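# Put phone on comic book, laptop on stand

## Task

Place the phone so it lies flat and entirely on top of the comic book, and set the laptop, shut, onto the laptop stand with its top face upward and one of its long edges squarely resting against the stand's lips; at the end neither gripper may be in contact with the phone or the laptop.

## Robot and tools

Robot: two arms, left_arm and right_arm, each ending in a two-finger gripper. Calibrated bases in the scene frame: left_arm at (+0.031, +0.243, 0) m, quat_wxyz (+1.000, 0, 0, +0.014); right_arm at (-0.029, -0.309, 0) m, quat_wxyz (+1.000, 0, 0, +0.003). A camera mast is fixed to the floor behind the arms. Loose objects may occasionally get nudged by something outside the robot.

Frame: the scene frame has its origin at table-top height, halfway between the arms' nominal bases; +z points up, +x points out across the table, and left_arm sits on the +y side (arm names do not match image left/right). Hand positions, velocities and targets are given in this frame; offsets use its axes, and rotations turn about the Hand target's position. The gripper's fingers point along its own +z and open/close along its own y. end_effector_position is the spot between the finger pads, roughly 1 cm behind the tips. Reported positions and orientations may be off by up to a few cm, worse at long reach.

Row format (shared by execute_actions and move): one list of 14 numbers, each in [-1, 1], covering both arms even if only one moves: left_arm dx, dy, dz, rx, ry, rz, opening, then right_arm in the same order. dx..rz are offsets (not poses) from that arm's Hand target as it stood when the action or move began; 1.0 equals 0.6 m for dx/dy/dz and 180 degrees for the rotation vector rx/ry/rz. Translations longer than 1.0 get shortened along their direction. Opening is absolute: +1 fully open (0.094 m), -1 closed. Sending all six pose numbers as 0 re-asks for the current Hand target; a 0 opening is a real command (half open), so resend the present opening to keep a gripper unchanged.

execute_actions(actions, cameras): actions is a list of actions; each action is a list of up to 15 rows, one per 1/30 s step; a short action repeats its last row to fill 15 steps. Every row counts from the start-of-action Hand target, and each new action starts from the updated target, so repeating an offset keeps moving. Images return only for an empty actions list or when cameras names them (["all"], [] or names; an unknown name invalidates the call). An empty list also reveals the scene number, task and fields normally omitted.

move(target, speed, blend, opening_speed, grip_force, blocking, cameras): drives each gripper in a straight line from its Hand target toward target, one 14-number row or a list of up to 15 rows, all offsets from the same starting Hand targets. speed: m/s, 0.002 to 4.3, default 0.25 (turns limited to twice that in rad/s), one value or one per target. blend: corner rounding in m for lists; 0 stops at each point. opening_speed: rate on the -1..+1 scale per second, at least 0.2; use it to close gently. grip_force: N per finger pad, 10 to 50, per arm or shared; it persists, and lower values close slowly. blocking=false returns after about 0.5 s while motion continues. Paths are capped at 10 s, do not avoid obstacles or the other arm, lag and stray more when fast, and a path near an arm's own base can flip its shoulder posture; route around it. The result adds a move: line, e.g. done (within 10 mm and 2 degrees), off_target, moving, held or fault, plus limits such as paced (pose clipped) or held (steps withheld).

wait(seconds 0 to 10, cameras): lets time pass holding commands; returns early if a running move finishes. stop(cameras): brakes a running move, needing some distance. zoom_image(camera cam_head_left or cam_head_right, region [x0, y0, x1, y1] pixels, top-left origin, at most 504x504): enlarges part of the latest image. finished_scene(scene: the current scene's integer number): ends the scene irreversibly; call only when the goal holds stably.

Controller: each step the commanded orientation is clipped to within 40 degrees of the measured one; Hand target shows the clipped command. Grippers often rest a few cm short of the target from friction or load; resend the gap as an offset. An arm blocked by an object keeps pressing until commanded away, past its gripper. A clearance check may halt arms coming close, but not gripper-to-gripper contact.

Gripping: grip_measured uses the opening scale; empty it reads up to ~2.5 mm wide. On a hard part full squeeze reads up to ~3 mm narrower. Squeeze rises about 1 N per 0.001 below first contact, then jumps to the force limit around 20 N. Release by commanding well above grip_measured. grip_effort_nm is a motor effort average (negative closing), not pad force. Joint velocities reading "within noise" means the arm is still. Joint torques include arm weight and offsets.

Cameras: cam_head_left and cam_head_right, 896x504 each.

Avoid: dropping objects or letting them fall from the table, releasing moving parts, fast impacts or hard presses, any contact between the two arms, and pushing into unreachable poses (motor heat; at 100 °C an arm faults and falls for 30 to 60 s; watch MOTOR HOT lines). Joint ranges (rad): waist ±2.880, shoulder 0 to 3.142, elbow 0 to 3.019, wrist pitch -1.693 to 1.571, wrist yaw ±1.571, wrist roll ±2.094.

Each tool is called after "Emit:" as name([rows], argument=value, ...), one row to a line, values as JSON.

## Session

Emit:
execute_actions(actions=[], cameras=["all"])

Scene clock: 0.00 s.
left_arm: end_effector_position=(+0.5763, +0.0326, +0.2204) grip_measured=+1.000 grip_effort_nm=n/a end_effector_quat_wxyz=(+0.373, -0.189, +0.872, +0.255) | right_arm: end_effector_position=(+0.2774, -0.6662, +0.2410) grip_measured=+1.000 grip_effort_nm=n/a end_effector_quat_wxyz=(+0.133, +0.606, +0.784, +0.005)
Joint positions: left_arm=[-0.635 1.765 1.519 -1.122 -0.923 -0.933 0.094] | right_arm=[-0.891 1.406 1.314 -1.221 -0.069 0.44 0.094]
Joint velocities: within noise
Joint torques (N m): no reading
Motor temperatures (°C): left_arm=[22 25 41 24 28 23 27] | right_arm=[26 36 42 25 24 23 24]
Heat: left arm: hottest elbow 41 °C; right arm: hottest elbow 42 °C.
Hand target: left_arm +0.5824, +0.0285, +0.2385; +0.386, -0.198, +0.868, +0.242 | right_arm +0.2821, -0.6719, +0.2485; +0.142, +0.605, +0.783, +0.003
Tool commands: left_gripper/opening=+1.0 right_gripper/opening=+1.0

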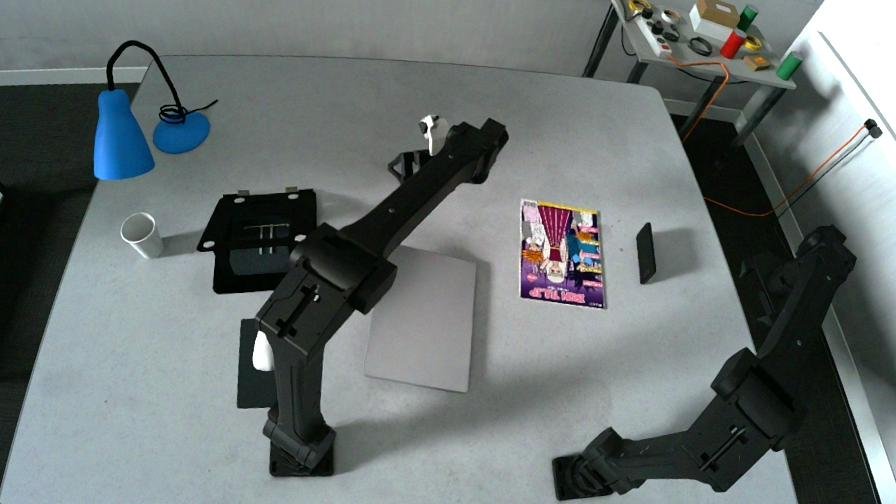

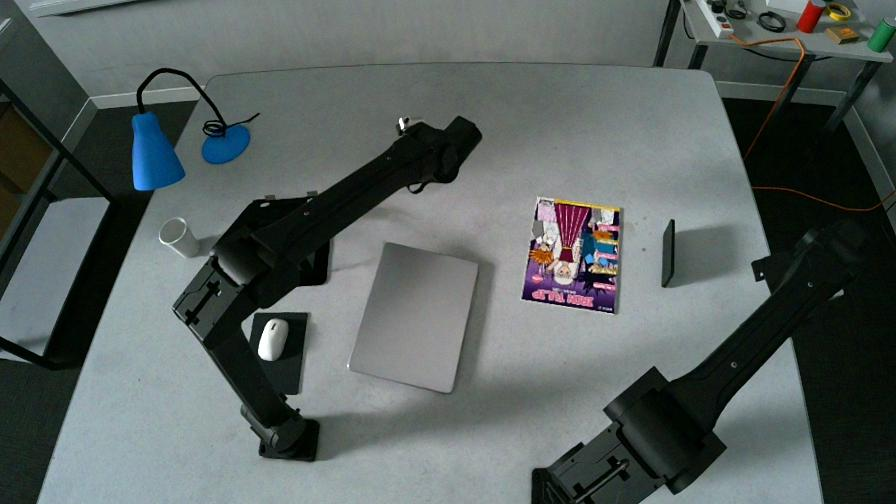

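Emit:
zoom_image(camera="cam_head_left", region=[510, 190, 690, 310])

Emit:
zoom_image(camera="cam_head_right", region=[510, 190, 690, 320])

Emit:
zoom_image(camera="cam_head_right", region=[330, 230, 500, 410])

Emit:
zoom_image(camera="cam_head_left", region=[190, 180, 340, 300])

Scaled by 2.800.

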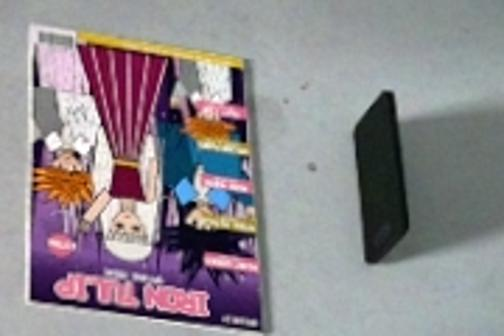

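Scaled by 2.800.

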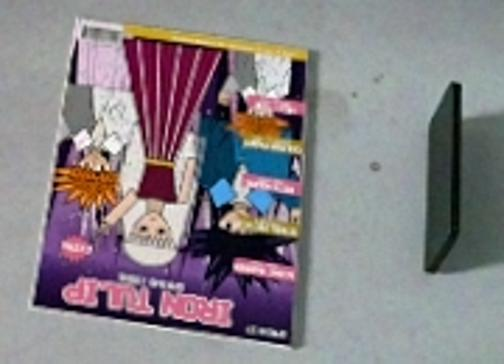

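Scaled by 2.800.

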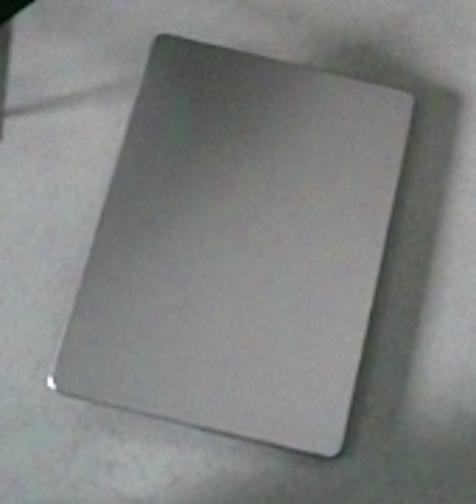

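Scaled by 3.360.

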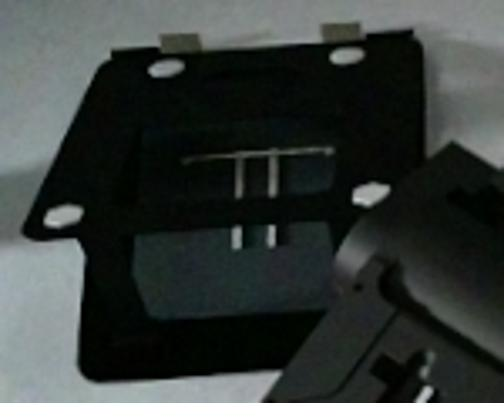

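Emit:
zoom_image(camera="cam_head_left", region=[355, 340, 485, 410])

Emit:
zoom_image(camera="cam_head_right", region=[340, 340, 470, 410])

Scaled by 3.877.

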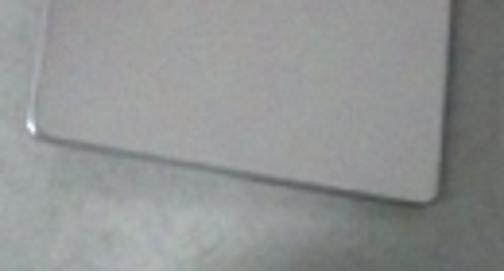

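Scaled by 3.877.

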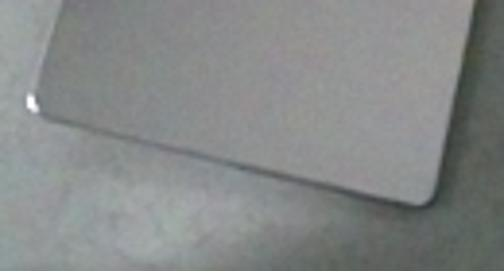

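Emit:
move(target=[-0.4123, 0.2025, -0.1808, -0.3821, 0.2260, -0.2687, 1.0, 0.2698, 0.2548, -0.1308, 0.0051, 0.0961, 0.3694, -0.15], speed=0.4, cameras=["all"])

Emit:
zoom_image(camera="cam_head_left", region=[560, 130, 740, 310])

Emit:
zoom_image(camera="cam_head_right", region=[580, 130, 760, 310])

Scene clock: 130.73 s.
left_arm: end_effector_position=(+0.3323, +0.1464, +0.1299) grip_measured=+1.000 grip_effort_nm=0.02 end_effector_quat_wxyz=(-0.024, +0.064, +0.922, -0.380) | right_arm: end_effector_position=(+0.4257, -0.5141, +0.1630) grip_measured=-0.149 grip_effort_nm=-0.08 end_effector_quat_wxyz=(-0.008, +0.081, +0.997, +0.003)
Joint positions: left_arm=[0.052 1.342 0.824 -1.26 0.759 0.301 0.094] | right_arm=[-0.428 1.682 1.448 -1.354 -0.001 -0.261 0.04]
Joint torques (N m): left_arm=[-0.5 -8.76 9.2 -0.34 0.49 0.24] | right_arm=[0.97 -16.32 12.7 -0.24 0.08 0.07]
Motor temperatures (°C): left_arm=[22 30 47 24 28 23 27] | right_arm=[26 37 51 25 24 23 24]
Heat: left arm: hottest elbow 47 °C; right arm: hottest elbow 51 °C.
Hand target: left_arm +0.3350, +0.1499, +0.1301; -0.025, +0.061, +0.922, -0.382 | right_arm +0.4438, -0.5190, +0.1699; -0.001, +0.074, +0.997, +0.000
Off the commanded pose: left_arm 0.004 m, 0 deg | right_arm 0.020 m, 1 deg.
move: off_target (right_arm)

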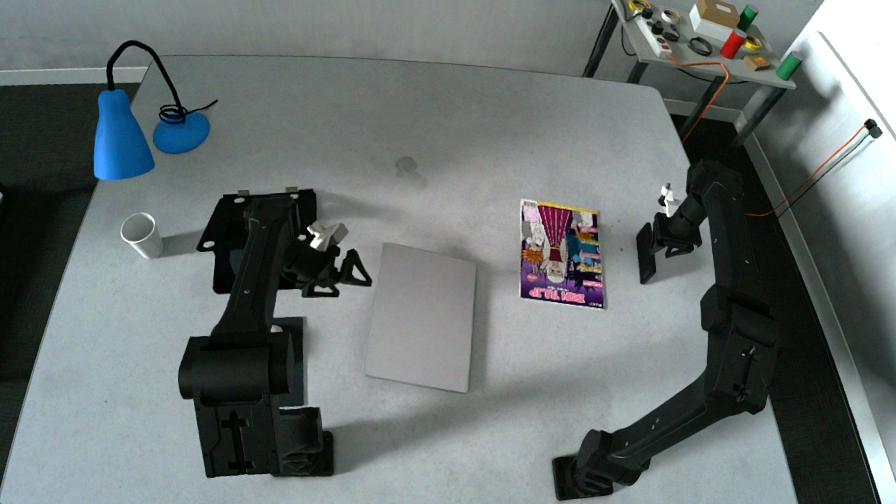

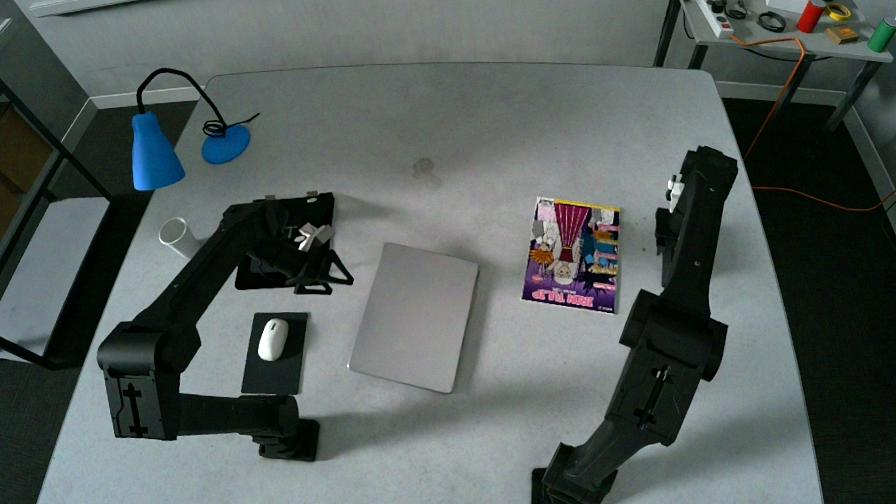

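Scaled by 2.800.

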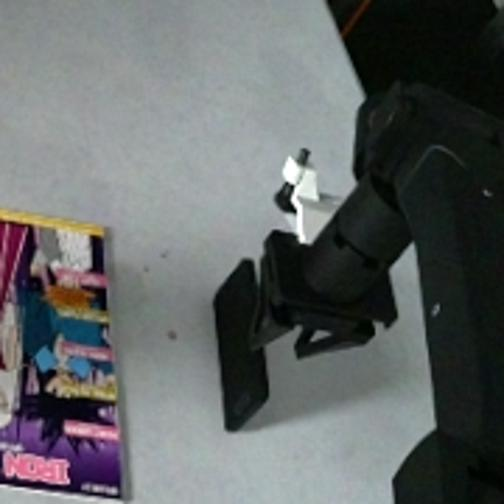

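Scaled by 2.800.

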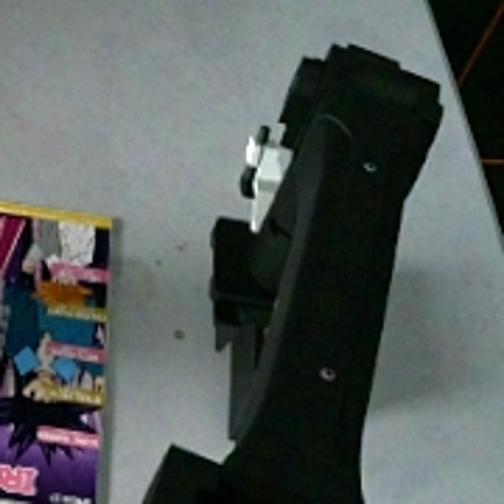

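Emit:
move(target=[0, 0, 0, 0, 0, 0, 1.0, 0.1033, -0.0367, -0.0667, 0, 0, 0, -0.15], speed=0.3, cameras=["cam_head_left", "cam_head_right"])

Emit:
zoom_image(camera="cam_head_left", region=[590, 170, 720, 310])

Emit:
zoom_image(camera="cam_head_right", region=[610, 170, 740, 310])

Scene clock: 153.77 s.
left_arm: end_effector_position=(+0.3323, +0.1464, +0.1299) grip_measured=+1.000 grip_effort_nm=0.02 end_effector_quat_wxyz=(-0.024, +0.064, +0.922, -0.380) | right_arm: end_effector_position=(+0.4860, -0.5388, +0.1223) grip_measured=-0.149 grip_effort_nm=-0.08 end_effector_quat_wxyz=(-0.014, +0.079, +0.997, +0.005)
Joint positions: left_arm=[0.052 1.342 0.824 -1.26 0.759 0.302 0.094] | right_arm=[-0.424 1.882 1.617 -1.336 -0.001 -0.261 0.04]
Joint torques (N m): left_arm=[-0.62 -9.7 9.25 -0.28 0.49 0.14] | right_arm=[1.38 -20.48 12.37 -0.01 0.07 0.16]
Heat: left arm: hottest elbow 46 °C; right arm: hottest elbow 52 °C.
Hand target: left_arm +0.3350, +0.1499, +0.1301; -0.025, +0.061, +0.922, -0.382 | right_arm +0.5059, -0.5410, +0.1299; +0.000, +0.074, +0.997, +0.000
Off the commanded pose: left_arm 0.004 m, 0 deg | right_arm 0.021 m, 2 deg.
move: off_target (right_arm)

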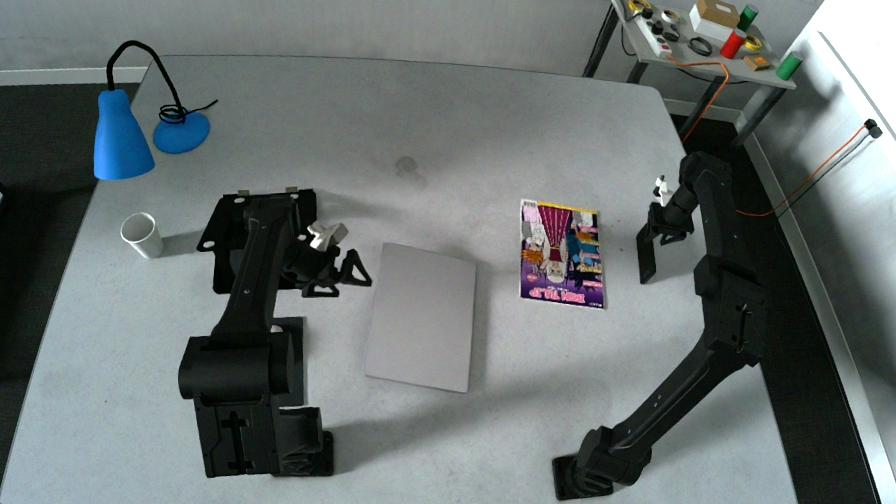

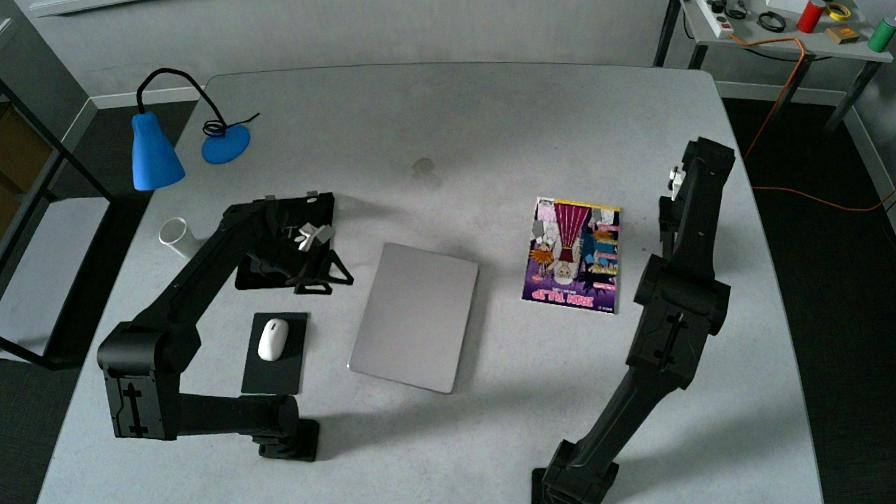

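Scaled by 3.600.

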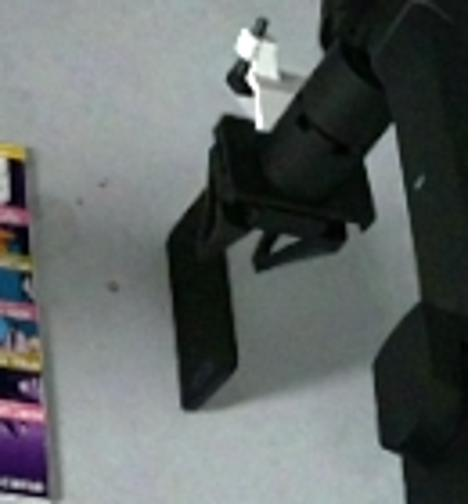

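Scaled by 3.600.

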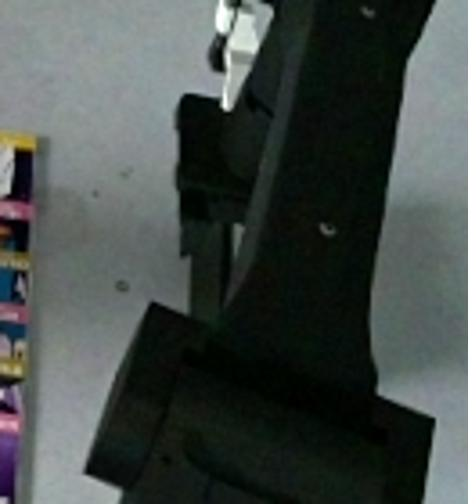

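Emit:
move(target=[0, 0, 0, 0, 0, 0, 1.0, 0.02, -0.0133, -0.08, 0, 0, 0, -0.15], speed=0.15, cameras=["cam_head_left", "cam_head_right"])

Emit:
zoom_image(camera="cam_head_left", region=[600, 190, 710, 310])

Emit:
zoom_image(camera="cam_head_right", region=[620, 190, 730, 310])

Scene clock: 178.40 s.
left_arm: end_effector_position=(+0.3323, +0.1464, +0.1299) grip_measured=+1.000 grip_effort_nm=0.02 end_effector_quat_wxyz=(-0.024, +0.064, +0.922, -0.380) | right_arm: end_effector_position=(+0.5016, -0.5458, +0.0838) grip_measured=-0.149 grip_effort_nm=-0.08 end_effector_quat_wxyz=(-0.010, +0.079, +0.997, +0.004)
Joint positions: left_arm=[0.052 1.342 0.824 -1.26 0.759 0.302 0.094] | right_arm=[-0.424 1.951 1.617 -1.259 -0.001 -0.261 0.04]
Joint torques (N m): left_arm=[-0.21 -9.11 9.29 -0.43 0.5 0.15] | right_arm=[0.97 -21.19 10.91 0.49 0.08 0.12]
Heat: left arm: hottest elbow 45 °C; right arm: hottest elbow 53 °C.
Hand target: left_arm +0.3350, +0.1499, +0.1301; -0.025, +0.061, +0.922, -0.382 | right_arm +0.5178, -0.5490, +0.0818; -0.001, +0.074, +0.997, +0.000
Off the commanded pose: left_arm 0.004 m, 0 deg | right_arm 0.017 m, 1 deg.
move: off_target (right_arm)

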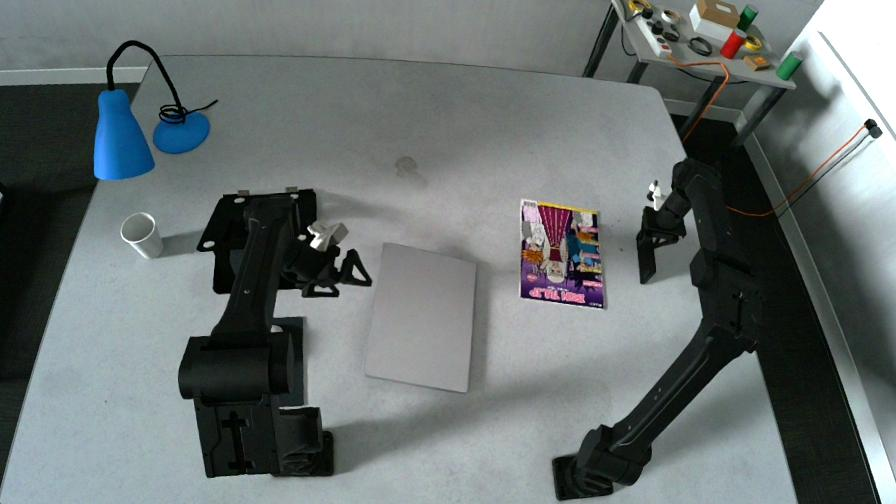

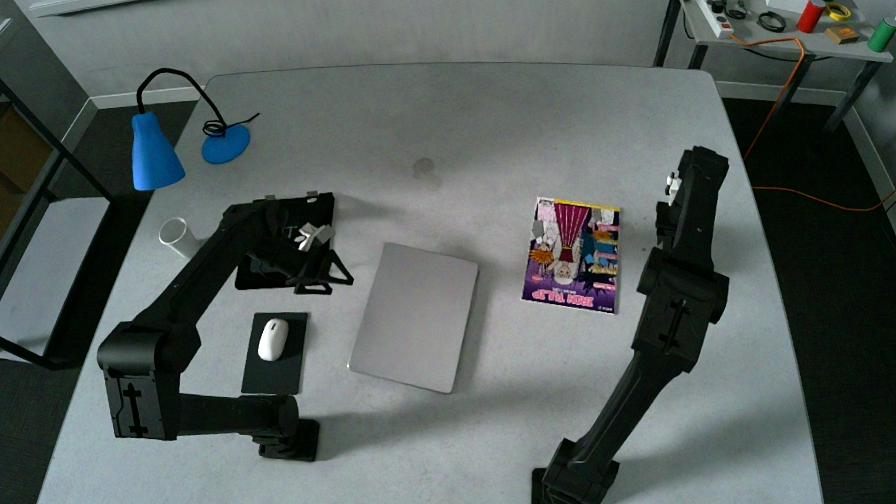

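Scaled by 4.200.

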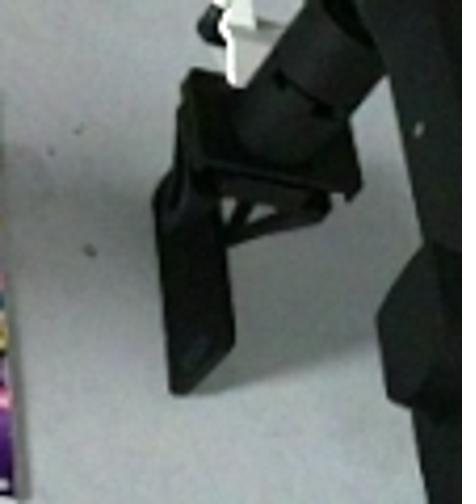

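Scaled by 4.200.

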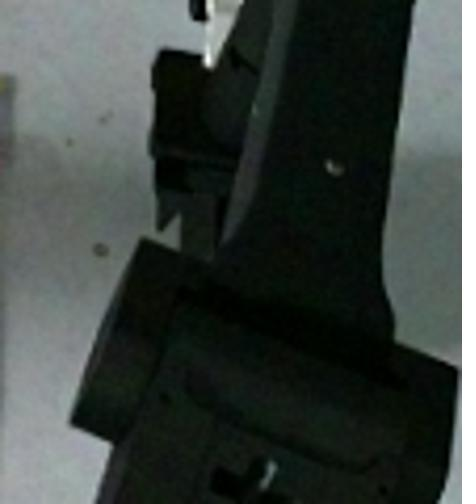

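Emit:
move([
  [0, 0, 0, 0, 0, 0, 1.0, 0, 0, -0.0333, 0, 0, 0, -0.15],
  [0, 0, 0, 0, 0, 0, 1.0, 0, 0, -0.0333, 0, 0, 0, -0.92],
], speed=0.15, opening_speed=0.8, cameras=["cam_head_left", "cam_head_right"])

Emit:
zoom_image(camera="cam_head_left", region=[600, 190, 710, 310])

Scene clock: 189.87 s.
left_arm: end_effector_position=(+0.3323, +0.1464, +0.1299) grip_measured=+1.000 grip_effort_nm=0.02 end_effector_quat_wxyz=(-0.024, +0.064, +0.922, -0.380) | right_arm: end_effector_position=(+0.5113, -0.5508, +0.0792) grip_measured=-0.856 grip_effort_nm=-0.93 end_effector_quat_wxyz=(+0.007, +0.079, +0.997, -0.004)
Joint positions: left_arm=[0.052 1.342 0.824 -1.26 0.759 0.302 0.094] | right_arm=[-0.424 1.959 1.617 -1.214 0.003 -0.261 0.007]
Joint torques (N m): left_arm=[-0.38 -8.94 9.37 -0.42 0.51 0.14] | right_arm=[1.08 -20.31 9.07 0.51 -0.05 0.12]
Heat: left arm: hottest elbow 45 °C; right arm: hottest elbow 53 °C.
Hand target: left_arm +0.3350, +0.1499, +0.1301; -0.025, +0.061, +0.922, -0.382 | right_arm +0.5179, -0.5490, +0.0619; +0.000, +0.074, +0.997, +0.000
Off the commanded pose: left_arm 0.004 m, 0 deg | right_arm 0.019 m, 1 deg.
move: off_target (right_arm); target 2's new opening was sent with right_arm's hand 0.019 m and 1 deg from that target

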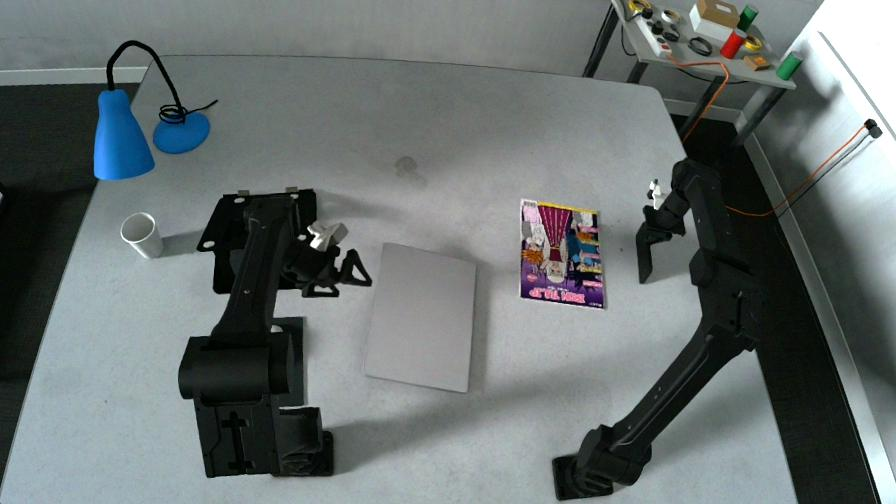

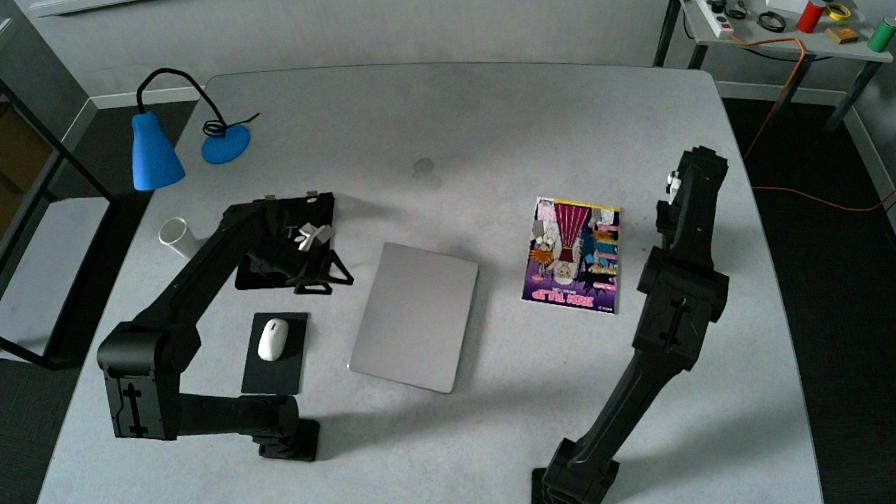

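Scaled by 4.200.

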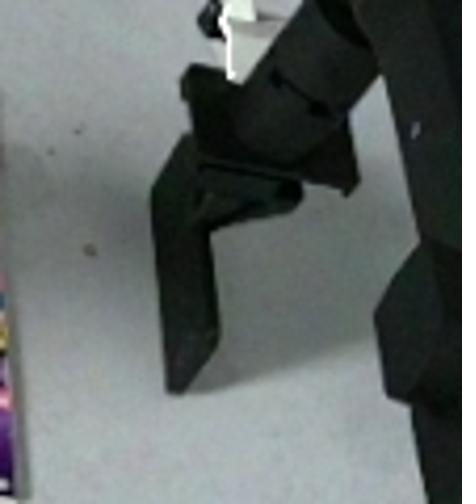

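Emit:
move([
  [0, 0, 0, 0, 0, 0, 1.0, 0, 0, 0.2, 0, 0, 0, -0.92],
  [0, 0, 0, 0, 0, 0, 1.0, 0.0483, 0.25, 0.2, 0, 0, 0, -0.92],
], speed=0.25, blend=[0.05, 0], cameras=["cam_head_left", "cam_head_right"])

Emit:
zoom_image(camera="cam_head_left", region=[500, 150, 670, 320])

Emit:
zoom_image(camera="cam_head_right", region=[510, 150, 680, 320])

Scene clock: 215.83 s.
left_arm: end_effector_position=(+0.3323, +0.1464, +0.1299) grip_measured=+1.000 grip_effort_nm=0.02 end_effector_quat_wxyz=(-0.024, +0.064, +0.922, -0.380) | right_arm: end_effector_position=(+0.5299, -0.3930, +0.1535) grip_measured=-0.860 grip_effort_nm=-1.04 end_effector_quat_wxyz=(-0.030, +0.067, +0.997, +0.003)
Joint positions: left_arm=[0.052 1.342 0.824 -1.26 0.759 0.302 0.094] | right_arm=[-0.154 1.887 1.708 -1.452 -0.002 -0.015 0.007]
Joint torques (N m): left_arm=[-0.56 -8.64 9.39 -0.25 0.51 0.17] | right_arm=[0.21 -23.18 12.98 -0.35 0.11 0.19]
Heat: left arm: hottest elbow 45 °C; right arm: hottest elbow 52 °C.
Hand target: left_arm +0.3350, +0.1499, +0.1301; -0.025, +0.061, +0.922, -0.382 | right_arm +0.5470, -0.3990, +0.1821; +0.000, +0.074, +0.997, +0.000
Off the commanded pose: left_arm 0.004 m, 0 deg | right_arm 0.034 m, 4 deg.
move: off_target (right_arm)

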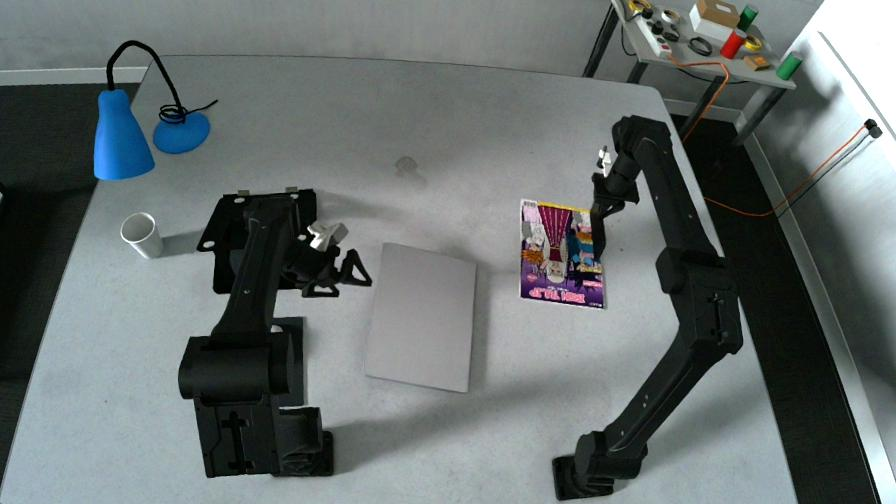

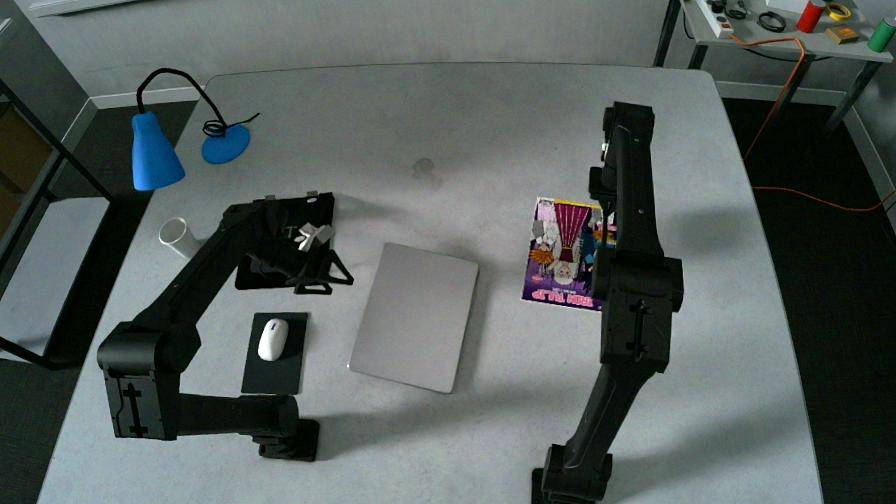

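Scaled by 2.965.

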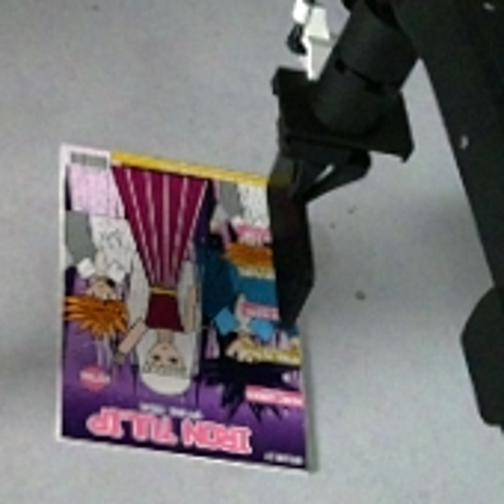

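Scaled by 2.965.

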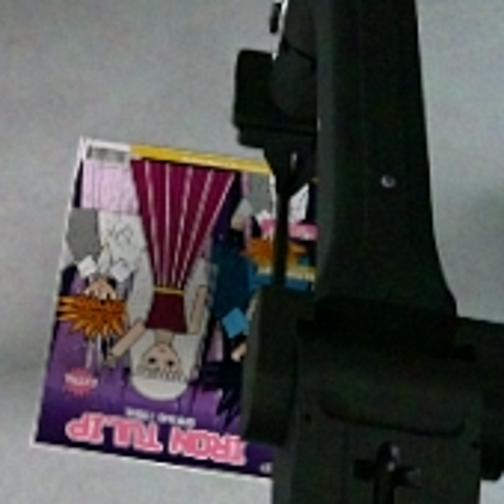

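Emit:
move([
  [0, 0, 0, 0, 0, 0, 1.0, 0, 0.025, -0.1118, 0, 0, 0, -0.92],
  [0, 0, 0, 0, 0, 0, 1.0, 0, 0.025, -0.1902, 0, 0, 0, -0.92],
], speed=[0.2, 0.06], blend=[0.01, 0], cameras=["cam_head_left", "cam_head_right"])

Emit:
zoom_image(camera="cam_head_left", region=[510, 180, 640, 320])

Scene clock: 233.20 s.
left_arm: end_effector_position=(+0.3323, +0.1464, +0.1299) grip_measured=+1.000 grip_effort_nm=0.02 end_effector_quat_wxyz=(-0.024, +0.064, +0.922, -0.380) | right_arm: end_effector_position=(+0.5469, -0.3905, +0.0837) grip_measured=-0.860 grip_effort_nm=-1.04 end_effector_quat_wxyz=(+0.009, +0.076, +0.997, +0.000)
Joint positions: left_arm=[0.052 1.342 0.824 -1.26 0.759 0.302 0.094] | right_arm=[-0.145 1.927 1.58 -1.205 -0.001 0.012 0.007]
Joint torques (N m): left_arm=[-0.26 -9.05 9.22 -0.35 0.51 0.13] | right_arm=[1.32 -21.01 7.69 0.55 0.1 0.23]
Motor temperatures (°C): left_arm=[22 26 44 24 28 23 27] | right_arm=[26 41 55 25 24 23 26]
Heat: left arm: hottest elbow 44 °C; right arm: hottest elbow 55 °C.
Hand target: left_arm +0.3350, +0.1499, +0.1301; -0.025, +0.061, +0.922, -0.382 | right_arm +0.5468, -0.3840, +0.0678; +0.000, +0.074, +0.997, +0.000
Off the commanded pose: left_arm 0.004 m, 0 deg | right_arm 0.017 m, 1 deg.
move: off_target (right_arm)

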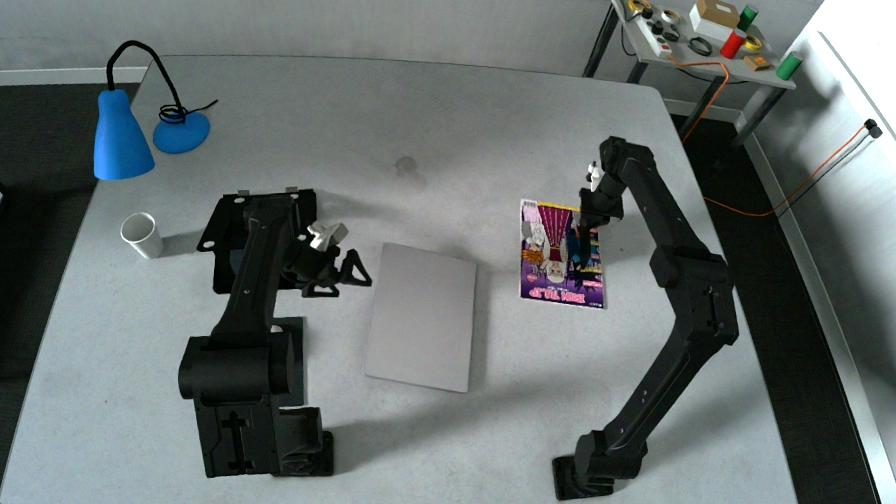

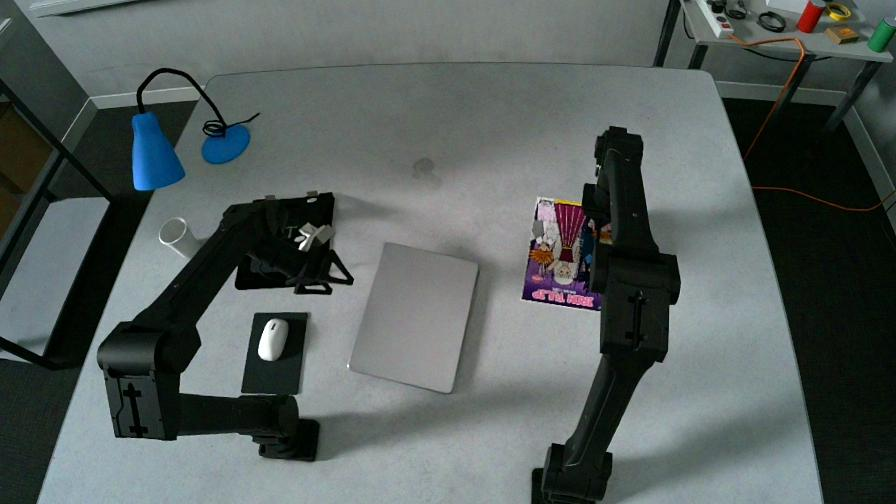

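Scaled by 3.600.

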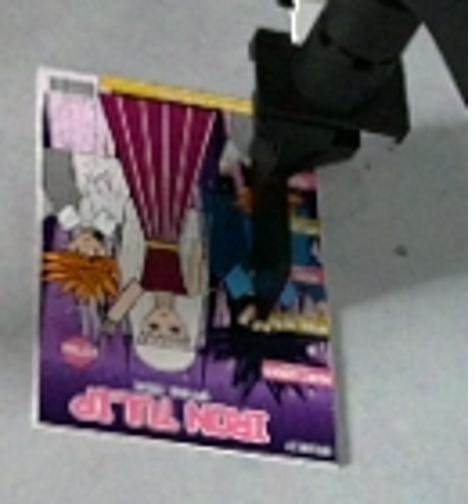

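Emit:
zoom_image(camera="cam_head_left", region=[560, 195, 630, 275])

Emit:
zoom_image(camera="cam_head_right", region=[570, 180, 640, 260])

Scaled by 6.300.

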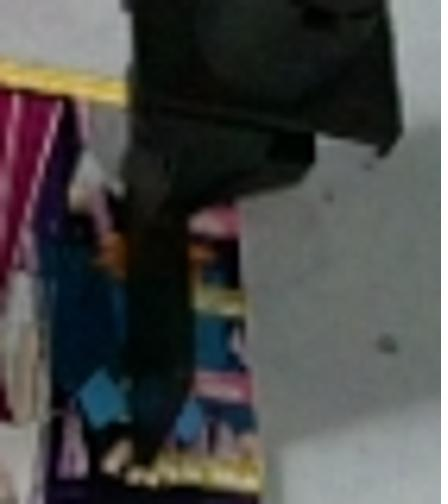

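Scaled by 6.300.

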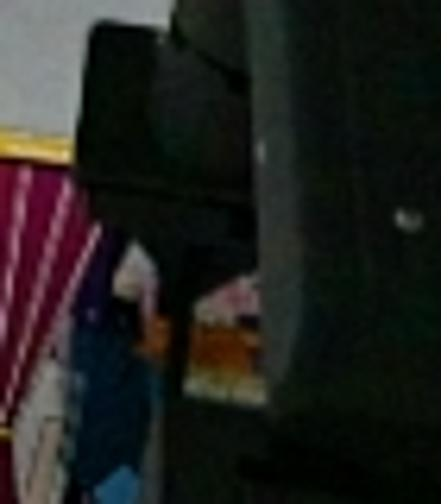

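Emit:
move(target=[0, 0, 0, 0, 0, 0, 1.0, 0, 0, -0.03, 0, 0, 0, -0.92], speed=0.06, cameras=["cam_head_left"])

Emit:
zoom_image(camera="cam_head_left", region=[560, 195, 630, 275])

Scene clock: 281.73 s.
left_arm: end_effector_position=(+0.3323, +0.1464, +0.1299) grip_measured=+1.000 grip_effort_nm=0.02 end_effector_quat_wxyz=(-0.024, +0.064, +0.922, -0.380) | right_arm: end_effector_position=(+0.5499, -0.3909, +0.0817) grip_measured=-0.860 grip_effort_nm=-1.04 end_effector_quat_wxyz=(+0.017, +0.076, +0.997, -0.001)
Joint positions: left_arm=[0.052 1.342 0.824 -1.26 0.759 0.302 0.094] | right_arm=[-0.145 1.927 1.574 -1.183 -0.001 0.012 0.007]
Joint torques (N m): left_arm=[-0.21 -9.17 9.21 -0.4 0.5 0.13] | right_arm=[1.32 -19.6 6.43 1.22 0.1 0.22]
Heat: left arm: hottest elbow 44 °C; right arm: hottest elbow 52 °C.
Hand target: left_arm +0.3350, +0.1499, +0.1301; -0.025, +0.061, +0.922, -0.382 | right_arm +0.5469, -0.3840, +0.0499; +0.000, +0.073, +0.997, +0.000
Off the commanded pose: left_arm 0.004 m, 0 deg | right_arm 0.033 m, 2 deg.
move: off_target (right_arm)
Images, in order (width x height): cam_head_left 896x504.

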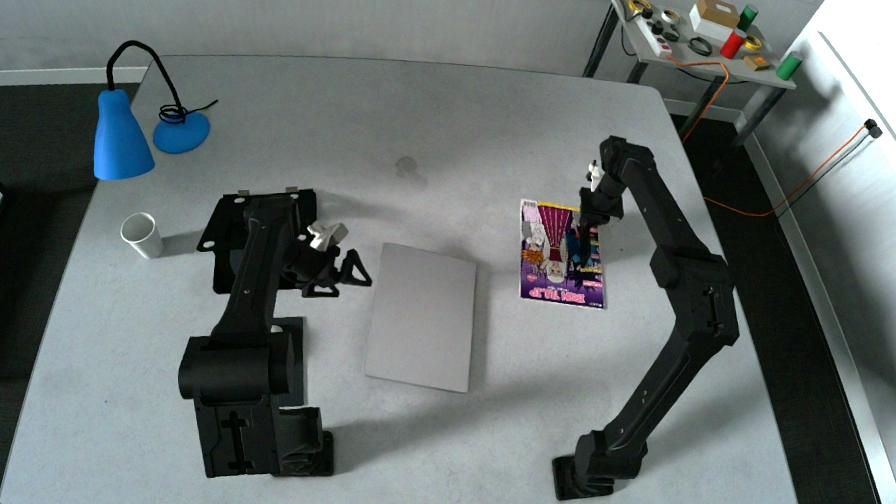

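Scaled by 6.300.

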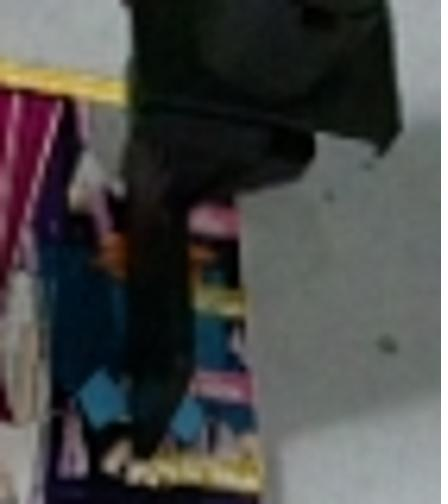

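Emit:
move(target=[0, 0, 0, 0, 0, 0, 1.0, 0, 0, 0, 0, 0, 0, -0.62], speed=0.1, opening_speed=0.4, cameras=["cam_head_left", "cam_head_right"])

Emit:
zoom_image(camera="cam_head_left", region=[560, 195, 630, 275])

Emit:
zoom_image(camera="cam_head_right", region=[570, 180, 640, 260])

Scene clock: 302.23 s.
left_arm: end_effector_position=(+0.3323, +0.1464, +0.1299) grip_measured=+1.000 grip_effort_nm=0.02 end_effector_quat_wxyz=(-0.024, +0.064, +0.922, -0.380) | right_arm: end_effector_position=(+0.5497, -0.3910, +0.0744) grip_measured=-0.622 grip_effort_nm=0.07 end_effector_quat_wxyz=(+0.018, +0.076, +0.997, -0.001)
Joint positions: left_arm=[0.052 1.342 0.824 -1.26 0.759 0.302 0.094] | right_arm=[-0.145 1.933 1.562 -1.165 0 0.013 0.018]
Joint torques (N m): left_arm=[-0.32 -8.35 9.42 -0.18 0.48 0.16] | right_arm=[1.26 -19.78 7.28 0.61 0.07 0.21]
Motor temperatures (°C): left_arm=[22 26 44 24 28 23 27] | right_arm=[26 44 49 25 24 23 27]
Heat: left arm: hottest elbow 44 °C; right arm: hottest elbow 49 °C.
Hand target: left_arm +0.3350, +0.1499, +0.1301; -0.025, +0.061, +0.922, -0.382 | right_arm +0.5469, -0.3840, +0.0498; +0.000, +0.074, +0.997, +0.000
Off the commanded pose: left_arm 0.004 m, 0 deg | right_arm 0.026 m, 2 deg.
move: off_target (right_arm)

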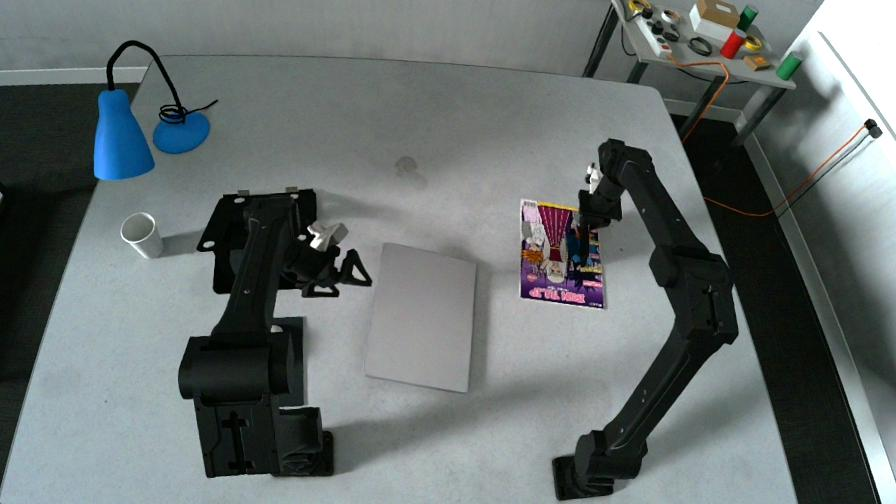

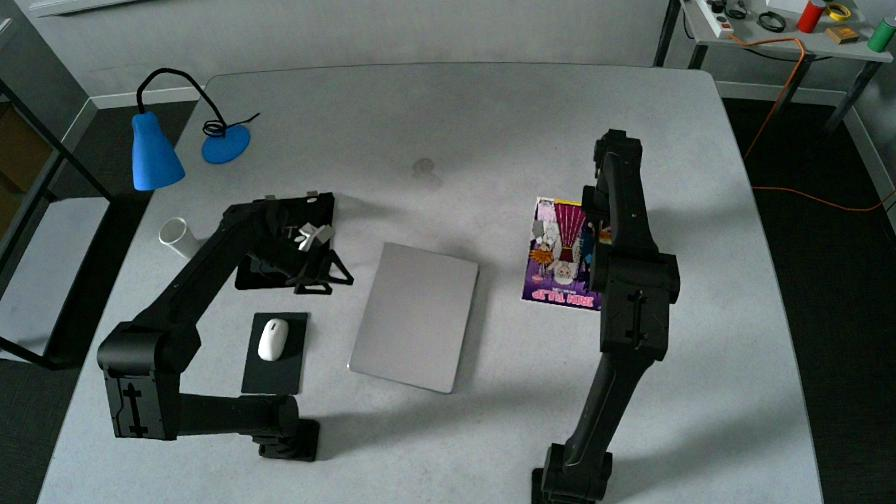

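Scaled by 6.300.

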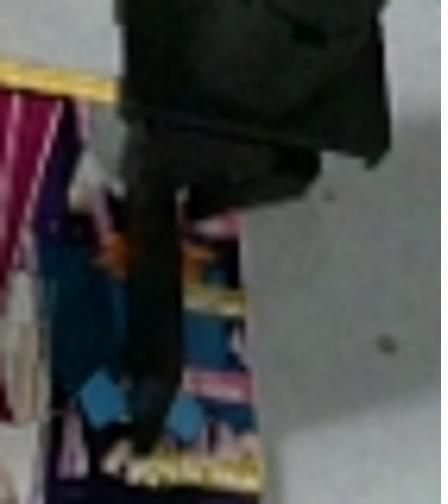

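Scaled by 6.300.

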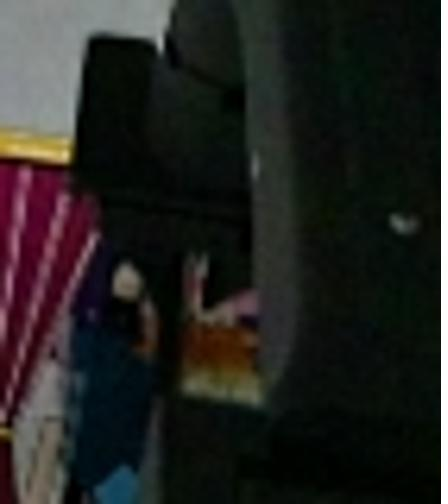

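Emit:
move(target=[0, 0, 0, 0, 0, 0, 1.0, 0, 0, -0.05, 0, 0, 0, -0.62], speed=0.06, cameras=["cam_head_left", "cam_head_right"])

Emit:
zoom_image(camera="cam_head_left", region=[560, 195, 630, 275])

Scene clock: 340.10 s.
left_arm: end_effector_position=(+0.3323, +0.1464, +0.1299) grip_measured=+1.000 grip_effort_nm=0.02 end_effector_quat_wxyz=(-0.024, +0.064, +0.922, -0.380) | right_arm: end_effector_position=(+0.5505, -0.3912, +0.0433) grip_measured=-0.621 grip_effort_nm=0.07 end_effector_quat_wxyz=(+0.016, +0.076, +0.997, -0.001)
Joint positions: left_arm=[0.052 1.342 0.824 -1.26 0.759 0.302 0.094] | right_arm=[-0.145 1.968 1.53 -1.099 0 0.013 0.018]
Joint torques (N m): left_arm=[-0.38 -9.29 9.14 -0.44 0.49 0.15] | right_arm=[1.44 -20.13 7.1 0.55 0.07 0.21]
Heat: left arm: hottest elbow 44 °C; right arm: hottest elbow 48 °C.
Hand target: left_arm +0.3350, +0.1499, +0.1301; -0.025, +0.061, +0.922, -0.382 | right_arm +0.5468, -0.3840, +0.0198; +0.000, +0.074, +0.997, +0.000
Off the commanded pose: left_arm 0.004 m, 0 deg | right_arm 0.025 m, 2 deg.
move: off_target (right_arm)

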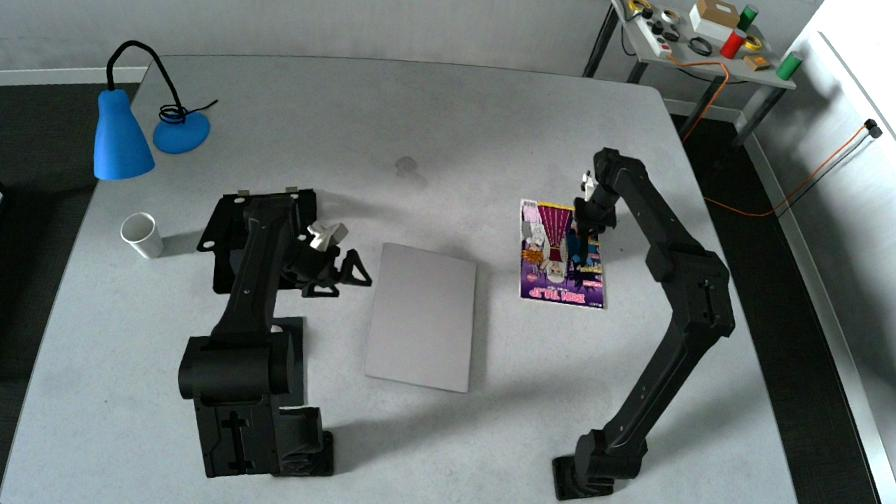

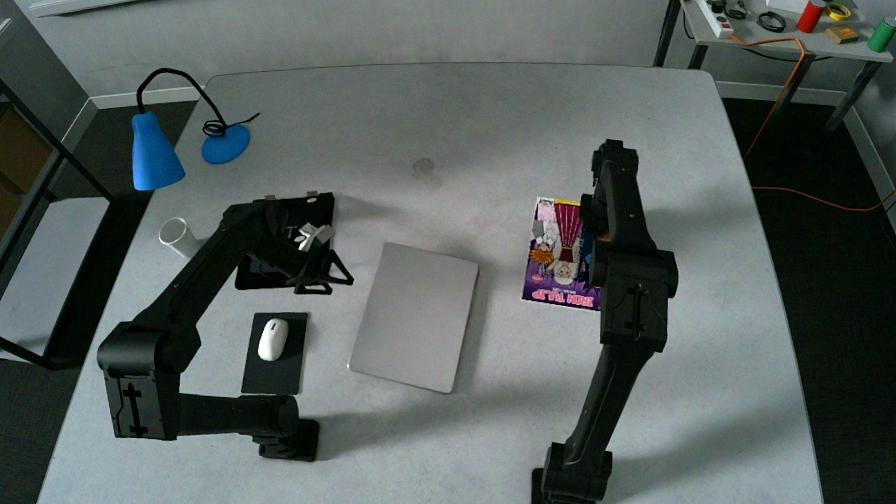

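Scaled by 6.300.

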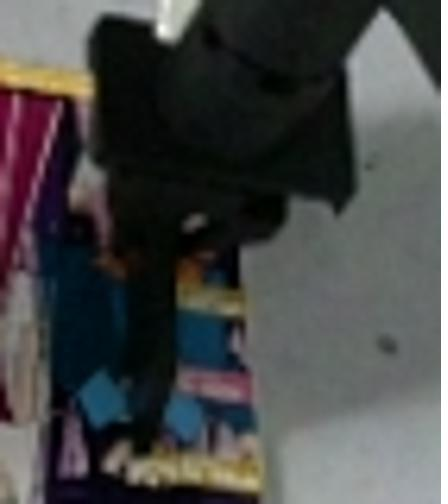

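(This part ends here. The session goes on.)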